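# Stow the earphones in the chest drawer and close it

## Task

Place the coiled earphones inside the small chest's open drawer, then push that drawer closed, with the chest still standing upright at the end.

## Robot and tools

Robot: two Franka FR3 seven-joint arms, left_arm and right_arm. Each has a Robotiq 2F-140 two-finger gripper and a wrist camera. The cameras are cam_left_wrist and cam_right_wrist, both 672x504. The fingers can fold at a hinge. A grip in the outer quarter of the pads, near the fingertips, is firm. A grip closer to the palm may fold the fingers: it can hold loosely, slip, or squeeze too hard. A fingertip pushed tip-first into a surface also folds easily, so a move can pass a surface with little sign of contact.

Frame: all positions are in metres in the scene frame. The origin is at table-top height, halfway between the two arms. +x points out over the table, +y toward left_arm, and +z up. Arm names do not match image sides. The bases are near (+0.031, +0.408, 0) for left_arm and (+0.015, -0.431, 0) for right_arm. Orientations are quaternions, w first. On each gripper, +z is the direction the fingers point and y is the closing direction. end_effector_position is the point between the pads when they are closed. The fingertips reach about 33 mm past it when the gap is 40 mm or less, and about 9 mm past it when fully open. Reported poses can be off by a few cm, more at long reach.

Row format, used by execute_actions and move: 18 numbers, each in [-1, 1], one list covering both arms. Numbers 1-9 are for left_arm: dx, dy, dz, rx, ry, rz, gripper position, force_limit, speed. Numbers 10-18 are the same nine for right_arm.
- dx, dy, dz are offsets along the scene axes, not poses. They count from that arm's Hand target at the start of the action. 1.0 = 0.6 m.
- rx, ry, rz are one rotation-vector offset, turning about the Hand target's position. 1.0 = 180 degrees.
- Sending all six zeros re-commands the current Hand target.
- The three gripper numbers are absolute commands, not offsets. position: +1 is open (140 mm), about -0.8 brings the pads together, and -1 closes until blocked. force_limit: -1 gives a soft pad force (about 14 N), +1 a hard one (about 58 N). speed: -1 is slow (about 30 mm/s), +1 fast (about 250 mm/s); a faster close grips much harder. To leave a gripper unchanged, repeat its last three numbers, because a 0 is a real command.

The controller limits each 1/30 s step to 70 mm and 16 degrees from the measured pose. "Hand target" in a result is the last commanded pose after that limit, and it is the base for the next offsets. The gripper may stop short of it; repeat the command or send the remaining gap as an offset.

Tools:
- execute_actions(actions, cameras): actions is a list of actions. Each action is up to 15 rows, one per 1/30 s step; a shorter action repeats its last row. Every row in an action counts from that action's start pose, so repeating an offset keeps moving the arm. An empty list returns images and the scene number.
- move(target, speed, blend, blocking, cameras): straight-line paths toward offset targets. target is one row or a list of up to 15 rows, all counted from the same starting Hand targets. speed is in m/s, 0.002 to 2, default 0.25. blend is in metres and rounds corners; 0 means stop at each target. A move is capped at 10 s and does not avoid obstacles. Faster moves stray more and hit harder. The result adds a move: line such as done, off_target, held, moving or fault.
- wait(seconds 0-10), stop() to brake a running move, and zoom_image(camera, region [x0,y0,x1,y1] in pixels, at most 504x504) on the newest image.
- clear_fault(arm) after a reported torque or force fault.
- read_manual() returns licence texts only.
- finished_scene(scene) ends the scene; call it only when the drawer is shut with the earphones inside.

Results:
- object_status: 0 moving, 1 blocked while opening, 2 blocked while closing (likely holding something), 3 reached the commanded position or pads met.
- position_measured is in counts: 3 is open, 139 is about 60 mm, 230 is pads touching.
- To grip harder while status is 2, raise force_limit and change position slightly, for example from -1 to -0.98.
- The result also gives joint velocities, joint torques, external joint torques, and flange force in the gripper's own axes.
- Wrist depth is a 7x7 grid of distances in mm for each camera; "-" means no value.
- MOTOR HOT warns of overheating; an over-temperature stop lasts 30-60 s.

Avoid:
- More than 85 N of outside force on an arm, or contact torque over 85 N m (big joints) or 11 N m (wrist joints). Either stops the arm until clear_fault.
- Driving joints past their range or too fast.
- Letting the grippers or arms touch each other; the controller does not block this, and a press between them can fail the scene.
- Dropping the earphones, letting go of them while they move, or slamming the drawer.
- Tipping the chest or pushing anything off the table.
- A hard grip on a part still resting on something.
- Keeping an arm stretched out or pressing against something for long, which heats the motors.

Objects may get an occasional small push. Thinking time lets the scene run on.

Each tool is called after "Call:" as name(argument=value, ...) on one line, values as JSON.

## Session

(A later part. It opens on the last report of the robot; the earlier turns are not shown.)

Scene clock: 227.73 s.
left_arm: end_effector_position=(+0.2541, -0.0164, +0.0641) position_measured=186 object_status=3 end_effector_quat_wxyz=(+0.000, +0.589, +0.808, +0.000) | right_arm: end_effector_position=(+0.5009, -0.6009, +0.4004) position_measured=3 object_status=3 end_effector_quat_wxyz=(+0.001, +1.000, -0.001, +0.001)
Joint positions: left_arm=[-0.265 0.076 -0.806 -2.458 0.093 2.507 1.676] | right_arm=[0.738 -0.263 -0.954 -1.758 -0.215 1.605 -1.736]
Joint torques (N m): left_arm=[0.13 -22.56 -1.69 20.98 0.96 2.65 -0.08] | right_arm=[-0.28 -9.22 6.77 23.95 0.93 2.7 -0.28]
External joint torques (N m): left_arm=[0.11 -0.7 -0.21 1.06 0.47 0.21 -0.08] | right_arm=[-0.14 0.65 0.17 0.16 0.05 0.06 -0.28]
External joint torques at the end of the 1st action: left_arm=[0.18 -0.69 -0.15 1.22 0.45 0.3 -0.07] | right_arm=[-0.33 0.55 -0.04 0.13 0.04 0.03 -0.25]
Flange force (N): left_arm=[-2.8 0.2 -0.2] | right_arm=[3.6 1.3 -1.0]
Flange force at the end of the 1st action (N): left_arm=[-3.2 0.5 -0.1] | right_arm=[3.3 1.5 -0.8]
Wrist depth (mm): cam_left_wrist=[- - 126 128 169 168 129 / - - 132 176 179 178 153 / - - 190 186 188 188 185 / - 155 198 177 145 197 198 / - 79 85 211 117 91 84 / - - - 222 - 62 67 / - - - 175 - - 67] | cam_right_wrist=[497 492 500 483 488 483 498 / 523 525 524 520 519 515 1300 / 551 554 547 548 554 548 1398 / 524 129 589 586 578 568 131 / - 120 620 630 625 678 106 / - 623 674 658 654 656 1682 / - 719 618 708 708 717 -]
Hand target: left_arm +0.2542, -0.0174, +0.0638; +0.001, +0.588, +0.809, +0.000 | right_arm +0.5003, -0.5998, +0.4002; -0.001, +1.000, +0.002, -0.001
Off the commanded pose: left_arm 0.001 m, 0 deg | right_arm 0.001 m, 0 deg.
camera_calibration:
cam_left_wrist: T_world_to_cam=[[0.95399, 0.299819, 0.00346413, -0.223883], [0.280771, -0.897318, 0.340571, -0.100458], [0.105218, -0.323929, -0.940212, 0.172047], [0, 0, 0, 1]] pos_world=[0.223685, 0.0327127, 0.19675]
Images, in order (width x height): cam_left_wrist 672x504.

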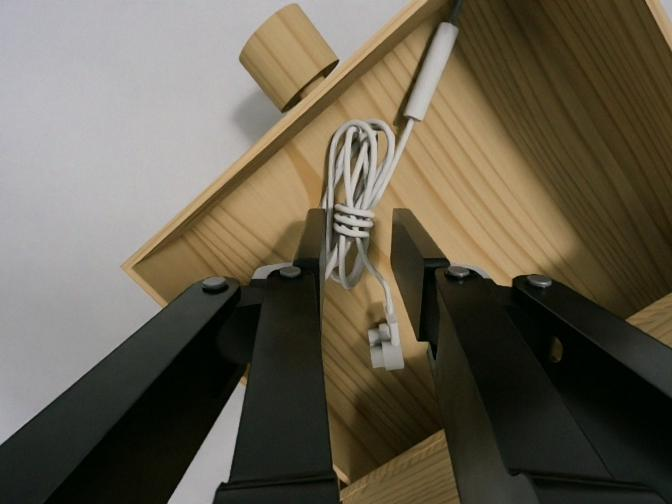

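Call:
execute_actions(actions=[[[0,0,0,0,0,0,-0.37,-0.5,-1,0,0,0,0,0,0,1,1,1]]])

Call:
move(target=[[0,0,0.08,0,0,0,-0.37,-0.5,-1,0,0,0,0,0,0,1,1,1],[0,0,0.35,0,0,0,-0.37,-0.5,-1,0,0,0,0,0,0,1,1,1]], speed=[0.06,0.2], blend=[0.02,0], cameras=["cam_left_wrist"])

Scene clock: 232.77 s.
left_arm: end_effector_position=(+0.2542, -0.0166, +0.0642) position_measured=176 object_status=3 end_effector_quat_wxyz=(+0.000, +0.589, +0.808, +0.000) | right_arm: end_effector_position=(+0.5009, -0.6009, +0.4004) position_measured=3 object_status=3 end_effector_quat_wxyz=(+0.001, +1.000, -0.001, +0.001)
Joint positions: left_arm=[-0.265 0.076 -0.806 -2.458 0.093 2.508 1.676] | right_arm=[0.738 -0.263 -0.954 -1.758 -0.215 1.605 -1.736]
Joint torques (N m): left_arm=[0.13 -22.54 -1.71 20.55 0.93 2.52 -0.08] | right_arm=[-0.31 -9.2 6.7 23.98 0.94 2.69 -0.3]
External joint torques (N m): left_arm=[0.27 -0.58 -0.06 0.57 0.43 0.07 -0.08] | right_arm=[-0.27 0.52 -0.01 0.24 0.06 0.06 -0.3]
Flange force (N): left_arm=[-1.6 0.3 -0.1] | right_arm=[3.7 1.6 -1.1]
Wrist depth (mm): cam_left_wrist=[- - 128 128 170 168 128 / - - - 175 179 178 154 / - - 189 186 189 188 185 / - 155 198 191 160 197 198 / - 79 85 212 116 91 78 / - - - 221 - 62 67 / - - - 172 - - 67] | cam_right_wrist=[497 498 492 492 494 493 1285 / 524 529 535 519 515 517 1278 / 554 540 535 544 542 547 1364 / 528 138 555 589 581 568 130 / - 149 616 628 608 630 106 / - 672 678 654 672 654 1682 / - 722 614 708 692 1833 -]
Hand target: left_arm +0.2542, -0.0174, +0.0638; +0.001, +0.588, +0.809, +0.000 | right_arm +0.5003, -0.5998, +0.4002; -0.001, +1.000, +0.002, -0.001
Off the commanded pose: left_arm 0.001 m, 0 deg | right_arm 0.001 m, 0 deg.

Scene clock: 235.23 s.
left_arm: end_effector_position=(+0.2550, -0.0175, +0.2734) position_measured=176 object_status=3 end_effector_quat_wxyz=(+0.002, +0.585, +0.811, +0.000) | right_arm: end_effector_position=(+0.5009, -0.6009, +0.4004) position_measured=3 object_status=3 end_effector_quat_wxyz=(+0.001, +1.000, -0.001, +0.001)
Joint positions: left_arm=[-0.329 -0.316 -0.68 -2.192 -0.209 1.94 1.903] | right_arm=[0.738 -0.263 -0.954 -1.758 -0.215 1.605 -1.736]
Joint velocities: left_arm=[0 0 0 0 0 -0.005 0.005] | right_arm=[within noise]
Joint torques (N m): left_arm=[-0.01 -16.57 6.23 25.51 0.86 2.2 0.43] | right_arm=[-0.28 -9.18 6.75 23.97 0.93 2.69 -0.29]
External joint torques (N m): left_arm=[0.02 -1.08 0.51 1.43 0.07 -0.26 0.43] | right_arm=[-0.26 0.65 -0.01 0.09 0.04 0.03 -0.29]
Flange force (N): left_arm=[1.2 0.8 -4.6] | right_arm=[3.8 1.6 -0.8]
Wrist depth (mm): cam_left_wrist=[- - - - 350 - - / 377 - - 373 375 410 - / - - 367 398 390 265 200 / - 430 - 373 133 206 201 / - 79 85 255 116 91 84 / - - - 231 - 62 67 / - - - - - - 67] | cam_right_wrist=[497 498 496 489 503 490 501 / 528 519 528 524 506 508 1293 / 550 559 552 552 552 555 1372 / 514 138 576 589 578 562 130 / - 149 618 620 623 609 106 / - 674 664 682 678 684 1694 / - 715 616 717 719 717 -]
Hand target: left_arm +0.2542, -0.0174, +0.2738; +0.001, +0.588, +0.809, +0.000 | right_arm +0.5003, -0.5998, +0.4002; -0.001, +1.000, +0.002, -0.001
Off the commanded pose: left_arm 0.001 m, 0 deg | right_arm 0.001 m, 0 deg.
move: done
camera_calibration:
cam_left_wrist: T_world_to_cam=[[0.95142, 0.307842, 0.00578546, -0.224931], [0.287056, -0.89366, 0.344922, -0.175797], [0.111352, -0.326505, -0.938614, 0.366375], [0, 0, 0, 1]] pos_world=[0.22367, 0.0317639, 0.405822]
Images, in order (width x height): cam_left_wrist 672x504.

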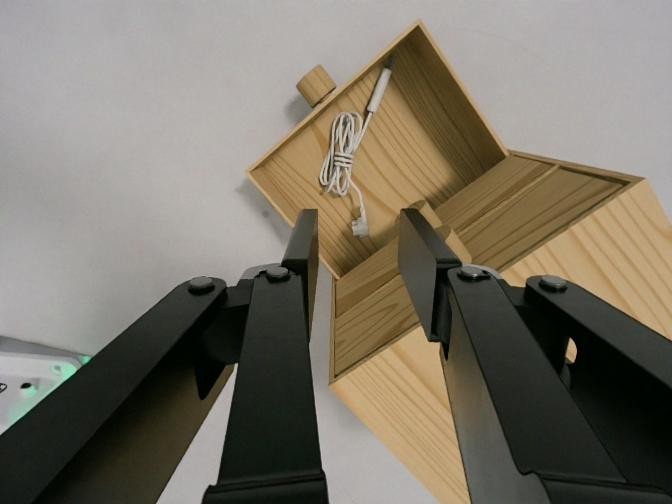

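Call:
move(target=[[0,0,0.25,0,0,0,-0.37,-0.5,-1,-0.083,0.417,0.083,0,0,0,-1,-0.5,0],[0.326,0.729,0.29,0,0,0.4,-0.37,-0.5,-1,-0.083,0.417,0.083,0,0,0,-1,-0.5,0]], blend=[0.04,0], speed=[0.3,0.4])

Scene clock: 279.57 s.
left_arm: end_effector_position=(+0.4488, +0.4194, +0.4477) position_measured=176 object_status=3 end_effector_quat_wxyz=(+0.000, +0.004, +1.000, +0.000) | right_arm: end_effector_position=(+0.4518, -0.3508, +0.4507) position_measured=233 object_status=3 end_effector_quat_wxyz=(+0.000, +1.000, +0.004, +0.002)
Joint positions: left_arm=[0.238 -0.407 -0.151 -1.899 -0.06 1.497 1.665] | right_arm=[0.723 -0.366 -0.438 -1.818 -0.155 1.489 -1.255]
Joint velocities: left_arm=[0 0 0 0 0 -0.001 -0.007] | right_arm=[within noise]
Joint torques (N m): left_arm=[0.75 -17.26 0.96 24.86 0.89 2.33 -0.09] | right_arm=[-0.55 -14.59 4.86 22.95 1.03 2.72 0.17]
External joint torques (N m): left_arm=[0.81 -0.49 -0.52 1.46 0.07 -0.12 -0.09] | right_arm=[-0.49 1.21 0.27 -0.38 0.2 0.06 0.17]
Flange force (N): left_arm=[-2.6 -0.3 -4.9] | right_arm=[2.2 -1.2 0.4]
Wrist depth (mm): cam_left_wrist=[496 - - - 514 - - / 507 - - - - - - / 542 - - - - - - / - - - - 128 - - / - 79 85 - 114 91 73 / - - - - - 62 67 / - - - - - - 67] | cam_right_wrist=[554 592 546 540 542 534 533 / 375 482 574 565 568 571 565 / 391 390 556 598 596 589 614 / 416 410 635 118 625 656 616 / 682 436 80 85 84 83 662 / - - 71 - 62 - - / - - - - - - 59]
Hand target: left_arm +0.4498, +0.4200, +0.4478; +0.001, +0.001, +1.000, +0.000 | right_arm +0.4505, -0.3496, +0.4500; -0.001, +1.000, +0.002, -0.001
Off the commanded pose: left_arm 0.001 m, 0 deg | right_arm 0.002 m, 0 deg.
move: done

Call:
move(target=[[0,0,0,0,0,0,-0.37,-0.5,-1,-0.334,0.499,-0.083,-0.02,-0.06,-0.09,-1,-0.5,0],[0,0,0,0,0,0,-0.37,-0.5,-1,-0.4828,0.6918,-0.333,-0.0484,-0.1619,-0.1806,-1,-0.5,0],[0,0,0,0,0,0,-0.37,-0.5,-1,-0.4828,0.6918,-0.5017,-0.0484,-0.1619,-0.1806,-1,-0.5,0]], blend=[0.05,0.03,0], speed=[0.35,0.3,0.15], cameras=["cam_right_wrist","cam_left_wrist"])

Scene clock: 288.17 s.
left_arm: end_effector_position=(+0.4488, +0.4194, +0.4477) position_measured=176 object_status=3 end_effector_quat_wxyz=(+0.000, +0.003, +1.000, +0.000) | right_arm: end_effector_position=(+0.1597, +0.0660, +0.1489) position_measured=233 object_status=3 end_effector_quat_wxyz=(+0.074, +0.927, -0.273, +0.245)
Joint positions: left_arm=[0.238 -0.407 -0.151 -1.899 -0.06 1.497 1.663] | right_arm=[0.834 0.277 0.713 -2 -0.627 1.829 0.867]
Joint velocities: left_arm=[within noise] | right_arm=[0 0 0 0.002 0 0 0.006]
Joint torques (N m): left_arm=[0.77 -17.26 0.97 24.83 0.9 2.32 -0.13] | right_arm=[-0.05 -29.88 4.9 22.42 -0.15 1.16 0.18]
External joint torques (N m): left_arm=[0.74 -0.58 -0.6 1.47 0.07 -0.12 -0.12] | right_arm=[-0.22 1.39 -0.89 0.63 -0.13 -0.04 0.17]
Flange force (N): left_arm=[-2.4 -0.5 -4.9] | right_arm=[-4.4 -6.9 0.4]
Wrist depth (mm): cam_left_wrist=[503 - - - - - - / 507 - - - - - 530 / 571 585 - 593 - - - / 623 - - - 128 - - / - 79 85 669 114 91 73 / - - - - - 62 67 / - - - - - - 67] | cam_right_wrist=[349 345 332 333 330 334 331 / 334 332 323 323 320 324 321 / 326 324 316 289 311 313 313 / 316 315 313 118 307 308 305 / 306 306 81 85 84 89 295 / - - 71 - 62 - - / - - - - - - 59]
Hand target: left_arm +0.4498, +0.4200, +0.4478; +0.001, +0.001, +1.000, +0.000 | right_arm +0.1608, +0.0654, +0.1489; +0.074, +0.926, -0.275, +0.247
Off the commanded pose: left_arm 0.001 m, 0 deg | right_arm 0.001 m, 0 deg.
move: done; limits=paced
camera_calibration:
cam_left_wrist: T_world_to_cam=[[0.013851, 0.9999, 0.00278255, -0.413032], [0.939443, -0.0139664, 0.342419, -0.561733], [0.342424, -0.00212879, -0.939543, 0.41174], [0, 0, 0, 1]] pos_world=[0.392447, 0.406022, 0.580345]
cam_right_wrist: T_world_to_cam=[[-0.55979, -0.828603, -0.00721957, 0.153946], [-0.815608, 0.552508, -0.17181, 0.123548], [0.146351, -0.090289, -0.985104, 0.270962], [0, 0, 0, 1]] pos_world=[0.147289, 0.0837631, 0.289263]

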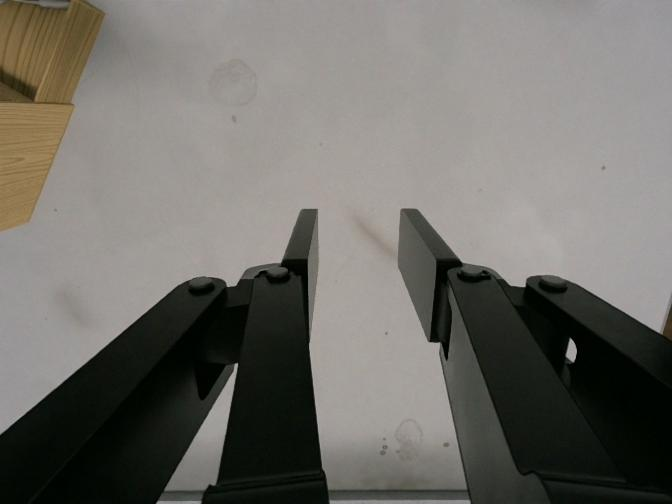

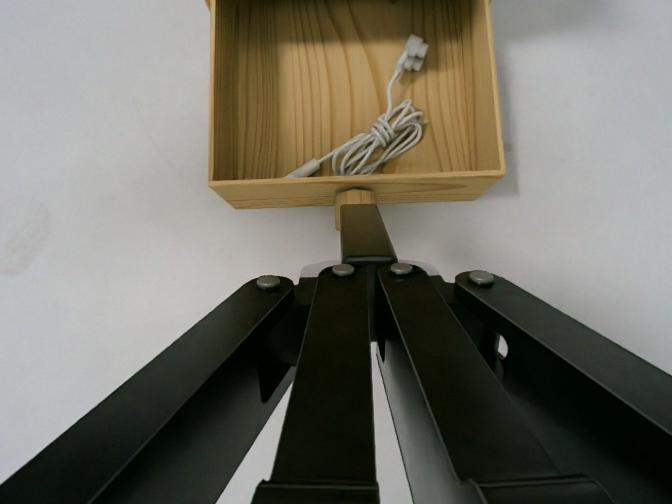

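Call:
move(target=[0,0,0,0,0,0,-0.37,-0.5,-1,0,0,-0.15,0,0,0,-1,-0.5,0], speed=0.08, cameras=["cam_right_wrist"])

Scene clock: 299.00 s.
left_arm: end_effector_position=(+0.4488, +0.4194, +0.4477) position_measured=176 object_status=3 end_effector_quat_wxyz=(+0.000, +0.003, +1.000, +0.000) | right_arm: end_effector_position=(+0.1603, +0.0639, +0.0591) position_measured=233 object_status=3 end_effector_quat_wxyz=(+0.077, +0.927, -0.273, +0.247)
Joint positions: left_arm=[0.238 -0.407 -0.151 -1.899 -0.06 1.497 1.663] | right_arm=[0.889 0.44 0.643 -2.034 -0.754 1.943 0.999]
Joint velocities: left_arm=[within noise] | right_arm=[0.001 0 -0.001 0 0 0.001 0.007]
Joint torques (N m): left_arm=[0.75 -17.27 0.94 24.84 0.89 2.32 -0.12] | right_arm=[-0.09 -34.24 7.4 19.82 -0.22 1.39 0.29]
External joint torques (N m): left_arm=[0.83 -0.47 -0.51 1.44 0.07 -0.12 -0.12] | right_arm=[-0.06 0.99 -0.62 0.44 -0.33 0.35 0.28]
Flange force (N): left_arm=[-2.6 -0.3 -4.9] | right_arm=[-3.5 -3.9 2.3]
Wrist depth (mm): cam_left_wrist=[507 - 516 - - - - / 515 - - 564 547 - - / 573 - - - 595 - - / - 614 - - 127 584 - / - 79 85 - 114 91 74 / - - - - - 62 67 / - - - - - - 67] | cam_right_wrist=[244 198 234 233 230 208 235 / 235 195 229 176 190 193 228 / 229 227 223 189 221 221 221 / 221 220 219 126 217 216 214 / 214 215 80 85 84 89 208 / - - 71 - 62 - - / - - - - - - 59]
Hand target: left_arm +0.4498, +0.4200, +0.4478; +0.001, +0.001, +1.000, +0.000 | right_arm +0.1608, +0.0654, +0.0589; +0.074, +0.926, -0.275, +0.247
Off the commanded pose: left_arm 0.001 m, 0 deg | right_arm 0.002 m, 0 deg.
move: done
camera_calibration:
cam_right_wrist: T_world_to_cam=[[-0.56254, -0.826764, -0.00313413, 0.152037], [-0.813463, 0.554159, -0.176595, 0.109547], [0.14774, -0.0967925, -0.984279, 0.182416], [0, 0, 0, 1]] pos_world=[0.147689, 0.0826487, 0.19937]
Images, in order (width x height): cam_right_wrist 672x504.

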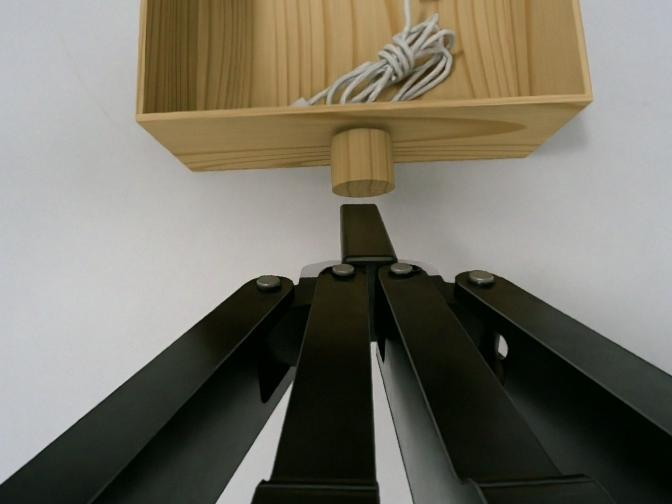

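Call:
move(target=[[0,0,0,0,0,0,-0.37,-0.5,-1,0,0,-0.05,0,0,0,-1,-0.5,0],[0,0,0,0,0,0,-0.37,-0.5,-1,0.0139,-0.0092,-0.05,0,0,0,-1,-0.5,0]], speed=0.05, blend=[0.004,0], cameras=["cam_right_wrist"])

Scene clock: 311.57 s.
left_arm: end_effector_position=(+0.4488, +0.4194, +0.4477) position_measured=176 object_status=3 end_effector_quat_wxyz=(+0.000, +0.003, +1.000, +0.000) | right_arm: end_effector_position=(+0.1673, +0.0589, +0.0286) position_measured=233 object_status=3 end_effector_quat_wxyz=(+0.077, +0.927, -0.273, +0.247)
Joint positions: left_arm=[0.238 -0.407 -0.151 -1.899 -0.06 1.497 1.663] | right_arm=[0.898 0.488 0.609 -2.051 -0.802 1.992 1.033]
Joint velocities: left_arm=[within noise] | right_arm=[0 0 0 0 0 0.006 0.002]
Joint torques (N m): left_arm=[0.76 -17.27 0.96 24.85 0.9 2.32 -0.13] | right_arm=[-0.48 -35.81 7.81 18.08 -0.18 1.31 0.16]
External joint torques (N m): left_arm=[0.86 -0.62 -0.46 1.51 0.09 -0.12 -0.13] | right_arm=[-0.6 0.33 -0.71 -0.27 -0.33 0.29 0.14]
Flange force (N): left_arm=[-2.3 -0.3 -5.0] | right_arm=[0.5 0.2 2.5]
Wrist depth (mm): cam_left_wrist=[504 - - - - - - / 515 - 521 - - - 524 / 525 - - - 588 585 - / - - - - 133 624 - / - 79 85 - 114 91 74 / - - - - - 62 67 / - - - - - - 67] | cam_right_wrist=[210 168 202 200 190 196 152 / 200 145 152 143 146 149 193 / 195 193 193 160 190 190 189 / 189 188 187 125 186 185 183 / 185 184 80 85 84 89 178 / - - 71 - 62 - - / - - - - - - 59]
Hand target: left_arm +0.4498, +0.4200, +0.4478; +0.001, +0.001, +1.000, +0.000 | right_arm +0.1692, +0.0599, +0.0289; +0.074, +0.926, -0.275, +0.247
Off the commanded pose: left_arm 0.001 m, 0 deg | right_arm 0.002 m, 0 deg.
move: done
camera_calibration:
cam_right_wrist: T_world_to_cam=[[-0.561872, -0.82722, -0.00276695, 0.151615], [-0.813942, 0.553444, -0.176628, 0.112762], [0.147641, -0.0969901, -0.984274, 0.150907], [0, 0, 0, 1]] pos_world=[0.15469, 0.0776485, 0.16887]
Images, in order (width x height): cam_right_wrist 672x504.

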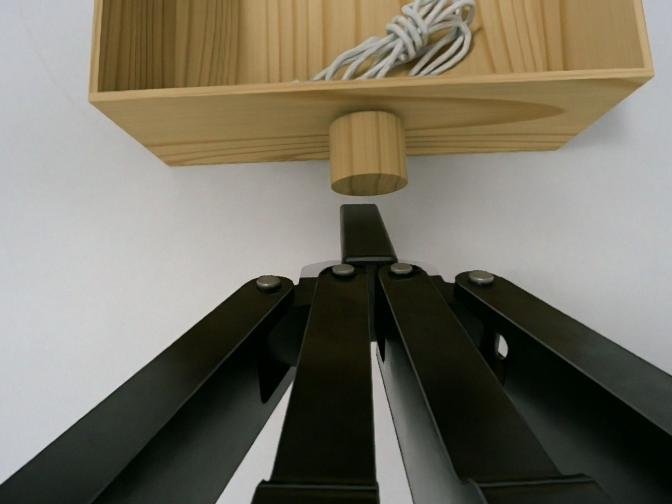

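Call:
move(target=[0,0,0,0,0,0,-0.37,-0.5,-1,0.0975,-0.064,0,0,0,0,-1,-0.5,0], speed=0.05, cameras=["cam_right_wrist"])

Scene clock: 316.47 s.
left_arm: end_effector_position=(+0.4488, +0.4194, +0.4477) position_measured=176 object_status=3 end_effector_quat_wxyz=(+0.000, +0.003, +1.000, +0.000) | right_arm: end_effector_position=(+0.2261, +0.0206, +0.0283) position_measured=233 object_status=3 end_effector_quat_wxyz=(+0.075, +0.925, -0.279, +0.247)
Joint positions: left_arm=[0.238 -0.407 -0.151 -1.899 -0.06 1.497 1.663] | right_arm=[0.772 0.403 0.593 -2.174 -0.835 2.089 0.978]
Joint velocities: left_arm=[within noise] | right_arm=[0 0.001 -0.002 0 0 0.002 -0.005]
Joint torques (N m): left_arm=[0.76 -17.22 0.98 24.86 0.9 2.33 -0.16] | right_arm=[-0.88 -33.25 6.58 17.87 -0.23 1.38 -0.32]
External joint torques (N m): left_arm=[0.81 -0.53 -0.5 1.49 0.08 -0.11 -0.16] | right_arm=[-0.89 0.21 -0.19 -0.09 -0.37 0.32 -0.34]
Flange force (N): left_arm=[-2.6 -0.4 -4.9] | right_arm=[1.8 0.0 1.6]
Wrist depth (mm): cam_left_wrist=[485 - 518 - - - - / 516 - - - - - - / 540 - - - - - - / - 603 - - 128 - - / - 79 85 - 114 91 74 / - - - - - 62 67 / - - - - - - 67] | cam_right_wrist=[208 170 198 197 186 193 145 / 201 144 148 133 142 145 138 / 197 193 191 137 186 188 188 / 190 189 188 126 185 183 182 / 186 184 80 85 84 89 176 / - - 71 - 62 - - / - - - - - - 59]
Hand target: left_arm +0.4498, +0.4200, +0.4478; +0.001, +0.001, +1.000, +0.000 | right_arm +0.2277, +0.0215, +0.0289; +0.074, +0.926, -0.275, +0.247
Off the commanded pose: left_arm 0.001 m, 0 deg | right_arm 0.002 m, 1 deg.
move: done
camera_calibration:
cam_right_wrist: T_world_to_cam=[[-0.57086, -0.820996, -0.00913842, 0.155113], [-0.80721, 0.563239, -0.17656, 0.180102], [0.150102, -0.0934146, -0.984247, 0.137517], [0, 0, 0, 1]] pos_world=[0.213286, 0.0387529, 0.168568]
Images, in order (width x height): cam_right_wrist 672x504.

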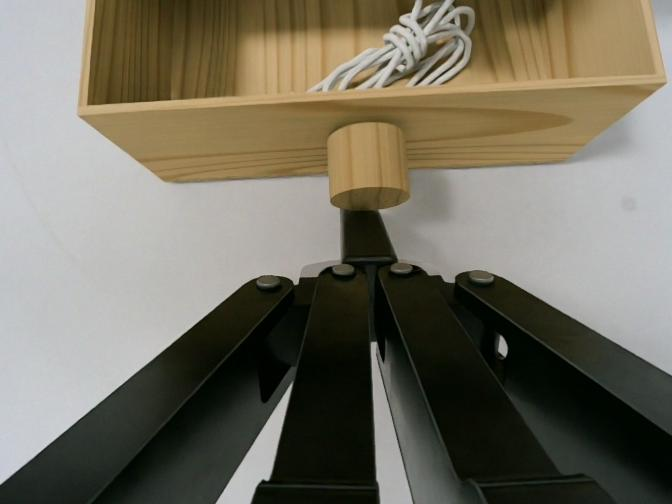

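Call:
zoom_image(camera="cam_right_wrist", region=[290, 90, 450, 290])

Scaled by 2.520 from the camera's 672x504 image, which has a finer 960x720 frame.

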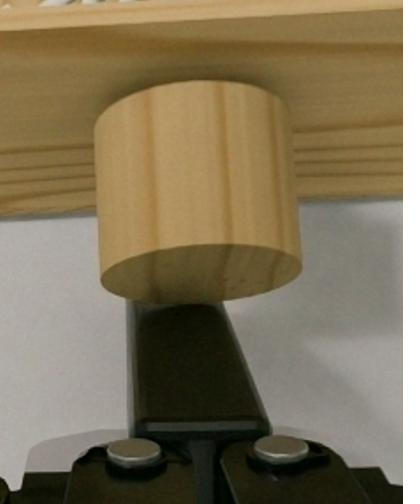

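Call:
move(target=[[0,0,0,0,0,0,-0.37,-0.5,-1,-0.018,0.0118,0,0,0,0,-1,-0.5,0],[0,0,0,0,0,0,-0.37,-0.5,-1,-0.018,0.0118,0.028,0,0,0,-1,-0.5,0]], speed=0.06, blend=[0.003,0], cameras=["cam_right_wrist"])

Scene clock: 331.50 s.
left_arm: end_effector_position=(+0.4488, +0.4194, +0.4477) position_measured=176 object_status=3 end_effector_quat_wxyz=(+0.000, +0.003, +1.000, +0.000) | right_arm: end_effector_position=(+0.2171, +0.0300, +0.0453) position_measured=233 object_status=3 end_effector_quat_wxyz=(+0.071, +0.926, -0.276, +0.248)
Joint positions: left_arm=[0.238 -0.407 -0.151 -1.899 -0.06 1.497 1.663] | right_arm=[0.782 0.379 0.612 -2.158 -0.806 2.062 0.962]
Joint velocities: left_arm=[within noise] | right_arm=[0 -0.001 0 0.001 0 -0.002 -0.006]
Joint torques (N m): left_arm=[0.75 -17.24 0.96 24.85 0.89 2.31 -0.12] | right_arm=[-0.87 -32.55 6.76 18.99 0.41 1.03 -0.36]
External joint torques (N m): left_arm=[0.82 -0.44 -0.5 1.45 0.08 -0.13 -0.12] | right_arm=[-0.95 0.49 0.11 0.38 0.29 -0.07 -0.38]
Flange force (N): left_arm=[-2.7 -0.3 -4.9] | right_arm=[0.8 -2.0 -0.5]
Wrist depth (mm): cam_left_wrist=[513 - - - - - - / 509 - 533 559 - - - / 519 - - 554 - - - / - - - 146 128 626 - / - 79 85 - 114 91 79 / - - - - - 62 67 / - - - - - - 67] | cam_right_wrist=[230 188 218 216 210 210 167 / 223 173 165 157 160 161 209 / 216 213 211 194 206 205 204 / 209 207 206 125 202 200 199 / 203 203 81 85 84 89 192 / - - 71 - 62 - - / - - - - - - 59]
Hand target: left_arm +0.4498, +0.4200, +0.4478; +0.001, +0.001, +1.000, +0.000 | right_arm +0.2169, +0.0286, +0.0457; +0.074, +0.926, -0.275, +0.247
Off the commanded pose: left_arm 0.001 m, 0 deg | right_arm 0.001 m, 0 deg.
move: done
camera_calibration:
cam_right_wrist: T_world_to_cam=[[-0.564134, -0.82553, -0.0159027, 0.156833], [-0.811131, 0.557689, -0.176209, 0.171501], [0.154334, -0.0865061, -0.984224, 0.155402], [0, 0, 0, 1]] pos_world=[0.203601, 0.0472694, 0.185664]
Images, in order (width x height): cam_right_wrist 672x504.

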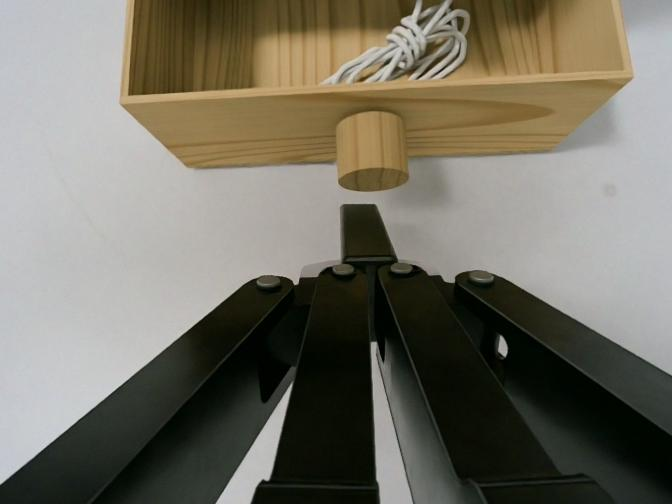

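Call:
move(target=[0,0,0,0,0,0,-0.37,-0.5,-1,0.073,-0.0558,0,0,0,0,-1,-0.5,0], speed=0.05, cameras=["cam_right_wrist"])

Scene clock: 337.10 s.
left_arm: end_effector_position=(+0.4488, +0.4194, +0.4477) position_measured=176 object_status=3 end_effector_quat_wxyz=(+0.000, +0.003, +1.000, +0.000) | right_arm: end_effector_position=(+0.2590, -0.0055, +0.0452) position_measured=233 object_status=3 end_effector_quat_wxyz=(+0.075, +0.925, -0.279, +0.247)
Joint positions: left_arm=[0.238 -0.407 -0.151 -1.899 -0.06 1.497 1.663] | right_arm=[0.682 0.312 0.6 -2.249 -0.822 2.135 0.902]
Joint velocities: left_arm=[within noise] | right_arm=[-0.001 -0.001 0 0 0.001 0 -0.006]
Joint torques (N m): left_arm=[0.76 -17.24 0.97 24.84 0.9 2.32 -0.15] | right_arm=[-1.02 -30.72 4.98 18.2 -0.19 1.46 -0.21]
External joint torques (N m): left_arm=[0.79 -0.58 -0.53 1.51 0.09 -0.12 -0.15] | right_arm=[-1.08 0.22 -0.33 -0.13 -0.33 0.32 -0.22]
Flange force (N): left_arm=[-2.5 -0.4 -5.0] | right_arm=[1.9 0.2 1.9]
Wrist depth (mm): cam_left_wrist=[- - - - - 537 - / 502 - - - - - - / 565 - - - - - 571 / - - 592 - 128 - - / - 80 85 - 114 91 74 / - - - 697 - 62 67 / - - - - - - 67] | cam_right_wrist=[124 125 127 91 130 131 139 / - 159 163 154 169 161 210 / 213 212 208 157 205 206 206 / 208 207 205 125 202 201 199 / 201 202 80 85 84 89 192 / - - 71 - 62 - - / - - - - - - 59]
Hand target: left_arm +0.4498, +0.4200, +0.4478; +0.001, +0.001, +1.000, +0.000 | right_arm +0.2607, -0.0049, +0.0457; +0.074, +0.926, -0.275, +0.247
Off the commanded pose: left_arm 0.001 m, 0 deg | right_arm 0.002 m, 0 deg.
move: done
camera_calibration:
cam_right_wrist: T_world_to_cam=[[-0.570584, -0.821185, -0.00946411, 0.152534], [-0.80744, 0.563063, -0.176071, 0.224367], [0.149916, -0.0928217, -0.984332, 0.146819], [0, 0, 0, 1]] pos_world=[0.246186, 0.0125542, 0.185467]
Images, in order (width x height): cam_right_wrist 672x504.

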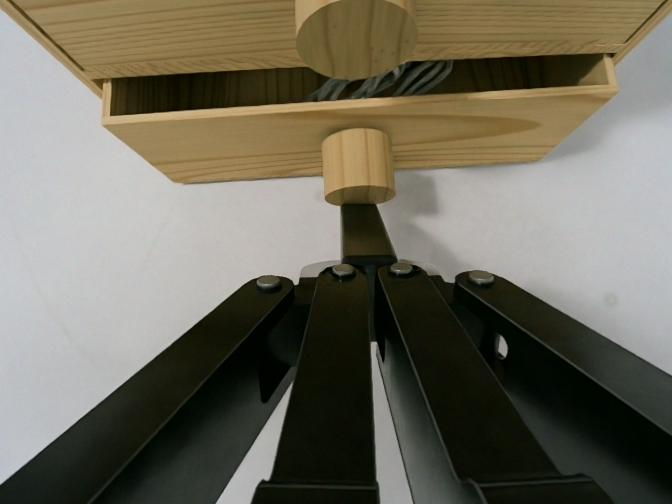

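Call:
move(target=[0,0,0,0,0,0,-0.37,-0.5,-1,0.0251,-0.0165,0,0,0,0,-1,-0.5,0], speed=0.04, cameras=["cam_right_wrist"])

Scene clock: 344.00 s.
left_arm: end_effector_position=(+0.4488, +0.4194, +0.4477) position_measured=176 object_status=3 end_effector_quat_wxyz=(+0.000, +0.003, +1.000, +0.000) | right_arm: end_effector_position=(+0.2722, -0.0139, +0.0451) position_measured=233 object_status=3 end_effector_quat_wxyz=(+0.074, +0.926, -0.278, +0.246)
Joint positions: left_arm=[0.238 -0.407 -0.151 -1.899 -0.06 1.497 1.663] | right_arm=[0.655 0.295 0.592 -2.271 -0.83 2.161 0.881]
Joint velocities: left_arm=[within noise] | right_arm=[-0.002 0 0 0 0 0.001 -0.007]
Joint torques (N m): left_arm=[0.75 -17.25 0.96 24.83 0.89 2.32 -0.14] | right_arm=[-1.94 -30.38 3.78 18.05 -0.43 1.31 -0.18]
External joint torques (N m): left_arm=[0.84 -0.58 -0.47 1.51 0.08 -0.12 -0.14] | right_arm=[-1.99 0.15 -1.17 -0.29 -0.59 0.14 -0.2]
Flange force (N): left_arm=[-2.5 -0.3 -5.0] | right_arm=[3.5 0.5 3.3]
Wrist depth (mm): cam_left_wrist=[- 547 - - - - 515 / 489 - - 525 574 - - / 567 - - - 567 - - / - - - - 128 - 612 / - 79 85 - 114 91 74 / - - - - - 62 67 / - - - - - - 67] | cam_right_wrist=[- 102 104 80 101 108 103 / 137 136 139 91 146 147 208 / 214 211 208 157 206 204 204 / 208 207 206 125 202 201 199 / 202 202 80 85 84 89 192 / - - 71 - 62 - - / - - - - - - 59]
Hand target: left_arm +0.4498, +0.4200, +0.4478; +0.001, +0.001, +1.000, +0.000 | right_arm +0.2757, -0.0148, +0.0457; +0.074, +0.926, -0.275, +0.247
Off the commanded pose: left_arm 0.001 m, 0 deg | right_arm 0.004 m, 0 deg.
move: off_target (right_arm)
camera_calibration:
cam_right_wrist: T_world_to_cam=[[-0.568282, -0.82277, -0.0102496, 0.152595], [-0.80932, 0.561154, -0.173516, 0.240103], [0.148516, -0.0903109, -0.984778, 0.144437], [0, 0, 0, 1]] pos_world=[0.259586, 0.00386014, 0.185464]
Images, in order (width x height): cam_right_wrist 672x504.

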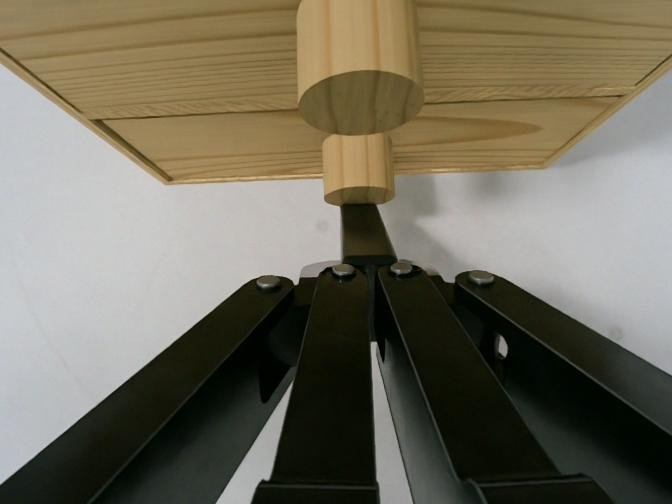

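Call:
zoom_image(camera="cam_right_wrist", region=[60, 60, 360, 210])

Call:
zoom_image(camera="cam_right_wrist", region=[400, 40, 672, 210])

Scaled by 1.680 from the camera's 672x504 image, which has a finer 960x720 frame.

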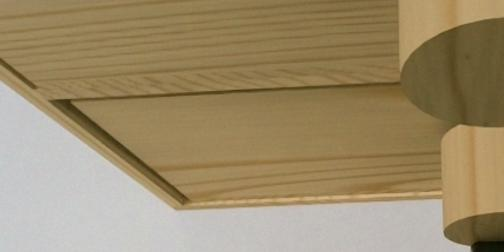

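Scaled by 1.853 from the camera's 672x504 image, which has a finer 960x720 frame.

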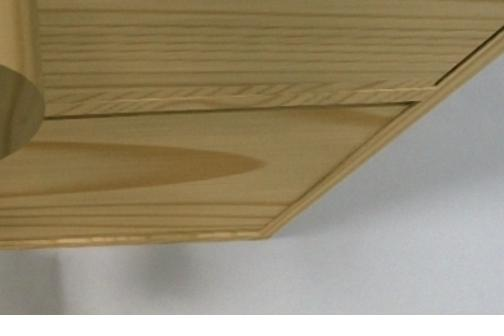

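Call:
execute_actions(actions=[[[0,0,0,0,0,0,-0.37,-0.5,-1,0.0042,-0.0027,0,0,0,0,-1,-0.5,0]],[[0,0,0,0,0,0,-0.37,-0.5,-1,0.0042,-0.0027,0,0,0,0,-1,-0.5,0]]], cameras=["cam_right_wrist"])

Scene clock: 355.13 s.
left_arm: end_effector_position=(+0.4488, +0.4194, +0.4477) position_measured=176 object_status=3 end_effector_quat_wxyz=(+0.000, +0.003, +1.000, +0.000) | right_arm: end_effector_position=(+0.2729, -0.0132, +0.0450) position_measured=233 object_status=3 end_effector_quat_wxyz=(+0.071, +0.928, -0.275, +0.243)
Joint positions: left_arm=[0.238 -0.407 -0.151 -1.899 -0.06 1.497 1.663] | right_arm=[0.651 0.29 0.59 -2.277 -0.831 2.175 0.872]
Joint torques (N m): left_arm=[0.79 -17.26 0.94 24.85 0.89 2.32 -0.13] | right_arm=[-3.49 -30.21 0.73 17.93 -1.03 0.41 -0.41]
External joint torques (N m): left_arm=[0.85 -0.61 -0.52 1.52 0.08 -0.12 -0.13] | right_arm=[-3.47 0.18 -4.06 -0.47 -1.19 -0.8 -0.42]
External joint torques at the end of the 1st action: left_arm=[0.82 -0.56 -0.53 1.47 0.09 -0.13 -0.14] | right_arm=[-2.77 0.1 -3.15 -0.09 -0.91 -0.28 -0.23]
Flange force (N): left_arm=[-2.4 -0.4 -5.0] | right_arm=[5.8 -1.8 6.8]
Flange force at the end of the 1st action (N): left_arm=[-2.4 -0.4 -4.9] | right_arm=[4.5 -1.6 5.7]
Wrist depth (mm): cam_left_wrist=[- - - - - - - / 503 - 549 519 - - - / 519 - - - - 605 - / - - - - 133 - - / - 80 85 - 114 91 73 / - - - - - 62 67 / - - - - - - 67] | cam_right_wrist=[- 102 103 80 100 106 101 / 146 137 139 90 144 145 157 / 214 212 195 156 204 203 203 / 209 207 206 126 200 200 198 / 202 203 81 85 84 89 193 / - - 71 - 62 - - / - - - - - - 59]
Hand target: left_arm +0.4498, +0.4200, +0.4478; +0.001, +0.001, +1.000, +0.000 | right_arm +0.2808, -0.0180, +0.0457; +0.074, +0.926, -0.275, +0.247
Off the commanded pose: left_arm 0.001 m, 0 deg | right_arm 0.009 m, 1 deg.
camera_calibration:
cam_right_wrist: T_world_to_cam=[[-0.561601, -0.827312, -0.012666, 0.15171], [-0.814614, 0.555533, -0.166695, 0.241301], [0.144945, -0.0832982, -0.985927, 0.145458], [0, 0, 0, 1]] pos_world=[0.260684, 0.00357695, 0.185556]
Images, in order (width x height): cam_right_wrist 672x504.

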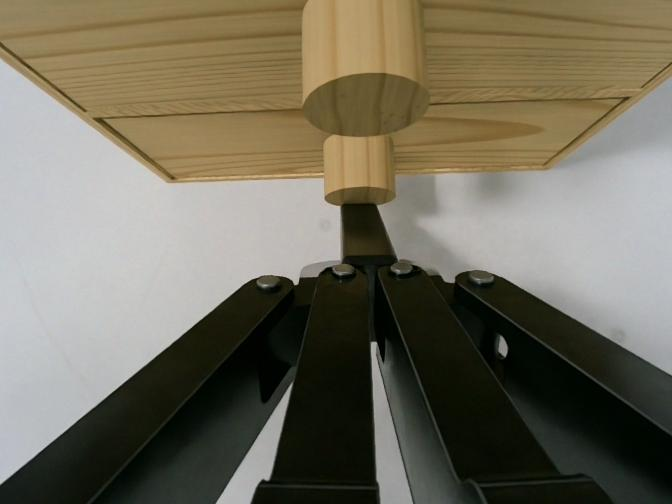

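Call:
move(target=[[0,0,0,0,0,0,-0.37,-0.5,-1,-0.14,0.092,0,0,0,0,-1,-0.5,0],[0,0,0,0,0,0,-0.37,-0.5,-1,-0.22,0.145,0.3,0,0,0,-1,-0.5,0]], speed=[0.1,0.2], blend=[0.03,0], cameras=["cam_right_wrist"])

Scene clock: 362.53 s.
left_arm: end_effector_position=(+0.4488, +0.4194, +0.4477) position_measured=176 object_status=3 end_effector_quat_wxyz=(+0.000, +0.003, +1.000, +0.000) | right_arm: end_effector_position=(+0.1507, +0.0701, +0.2266) position_measured=233 object_status=3 end_effector_quat_wxyz=(+0.070, +0.925, -0.278, +0.249)
Joint positions: left_arm=[0.238 -0.407 -0.151 -1.899 -0.06 1.497 1.663] | right_arm=[0.832 0.185 0.746 -1.904 -0.551 1.687 0.793]
Joint velocities: left_arm=[within noise] | right_arm=[-0.001 0 0 0 -0.001 -0.002 -0.006]
Joint torques (N m): left_arm=[0.77 -17.24 0.92 24.82 0.89 2.31 -0.12] | right_arm=[-0.45 -27.51 4.11 23.6 0.11 1.21 -0.31]
External joint torques (N m): left_arm=[0.77 -0.46 -0.61 1.44 0.07 -0.13 -0.12] | right_arm=[-0.64 1.71 0 0.41 0.29 -0.05 -0.32]
Flange force (N): left_arm=[-2.7 -0.5 -4.9] | right_arm=[-2.9 -5.9 -1.1]
Wrist depth (mm): cam_left_wrist=[- 528 - - 501 571 524 / 496 - - - - - - / 528 - - - - - - / - - - - 128 - - / - 80 85 637 114 91 74 / - - - - - 62 67 / - - - - - - 67] | cam_right_wrist=[440 439 340 309 326 423 418 / 421 424 416 410 408 407 405 / 411 408 410 407 399 396 387 / 403 397 394 118 389 384 381 / 389 390 80 85 84 89 371 / - - 71 - 62 - - / - - - - - - 59]
Hand target: left_arm +0.4498, +0.4200, +0.4478; +0.001, +0.001, +1.000, +0.000 | right_arm +0.1488, +0.0690, +0.2257; +0.074, +0.926, -0.275, +0.247
Off the commanded pose: left_arm 0.001 m, 0 deg | right_arm 0.002 m, 1 deg.
move: done
camera_calibration:
cam_right_wrist: T_world_to_cam=[[-0.566746, -0.823671, -0.0191182, 0.156347], [-0.808732, 0.560598, -0.177995, 0.127071], [0.157327, -0.0854163, -0.983846, 0.346861], [0, 0, 0, 1]] pos_world=[0.136805, 0.0871707, 0.366865]
Images, in order (width x height): cam_right_wrist 672x504.

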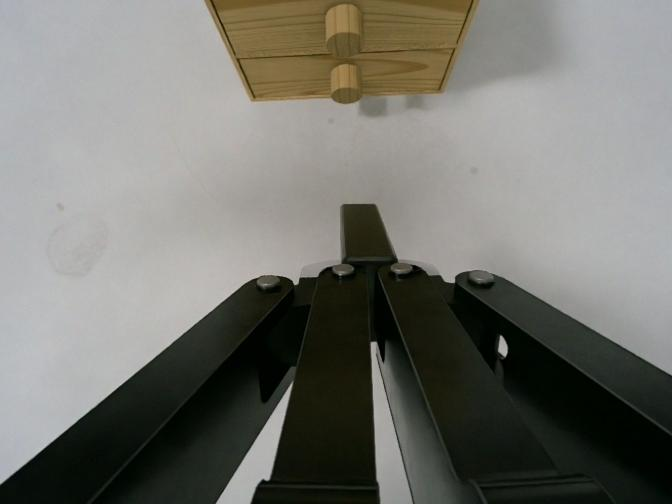

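Call:
zoom_image(camera="cam_right_wrist", region=[190, 0, 500, 120])

Scaled by 1.626 from the camera's 672x504 image, which has a finer 960x720 frame.

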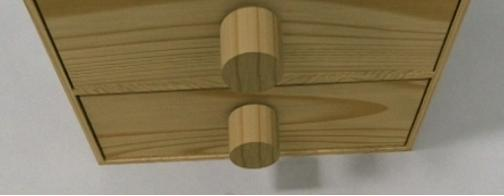

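Both drawer fronts are flush; the drawer is shut.

Call:
finished_scene(scene=1)

The scene is finished: the task was done.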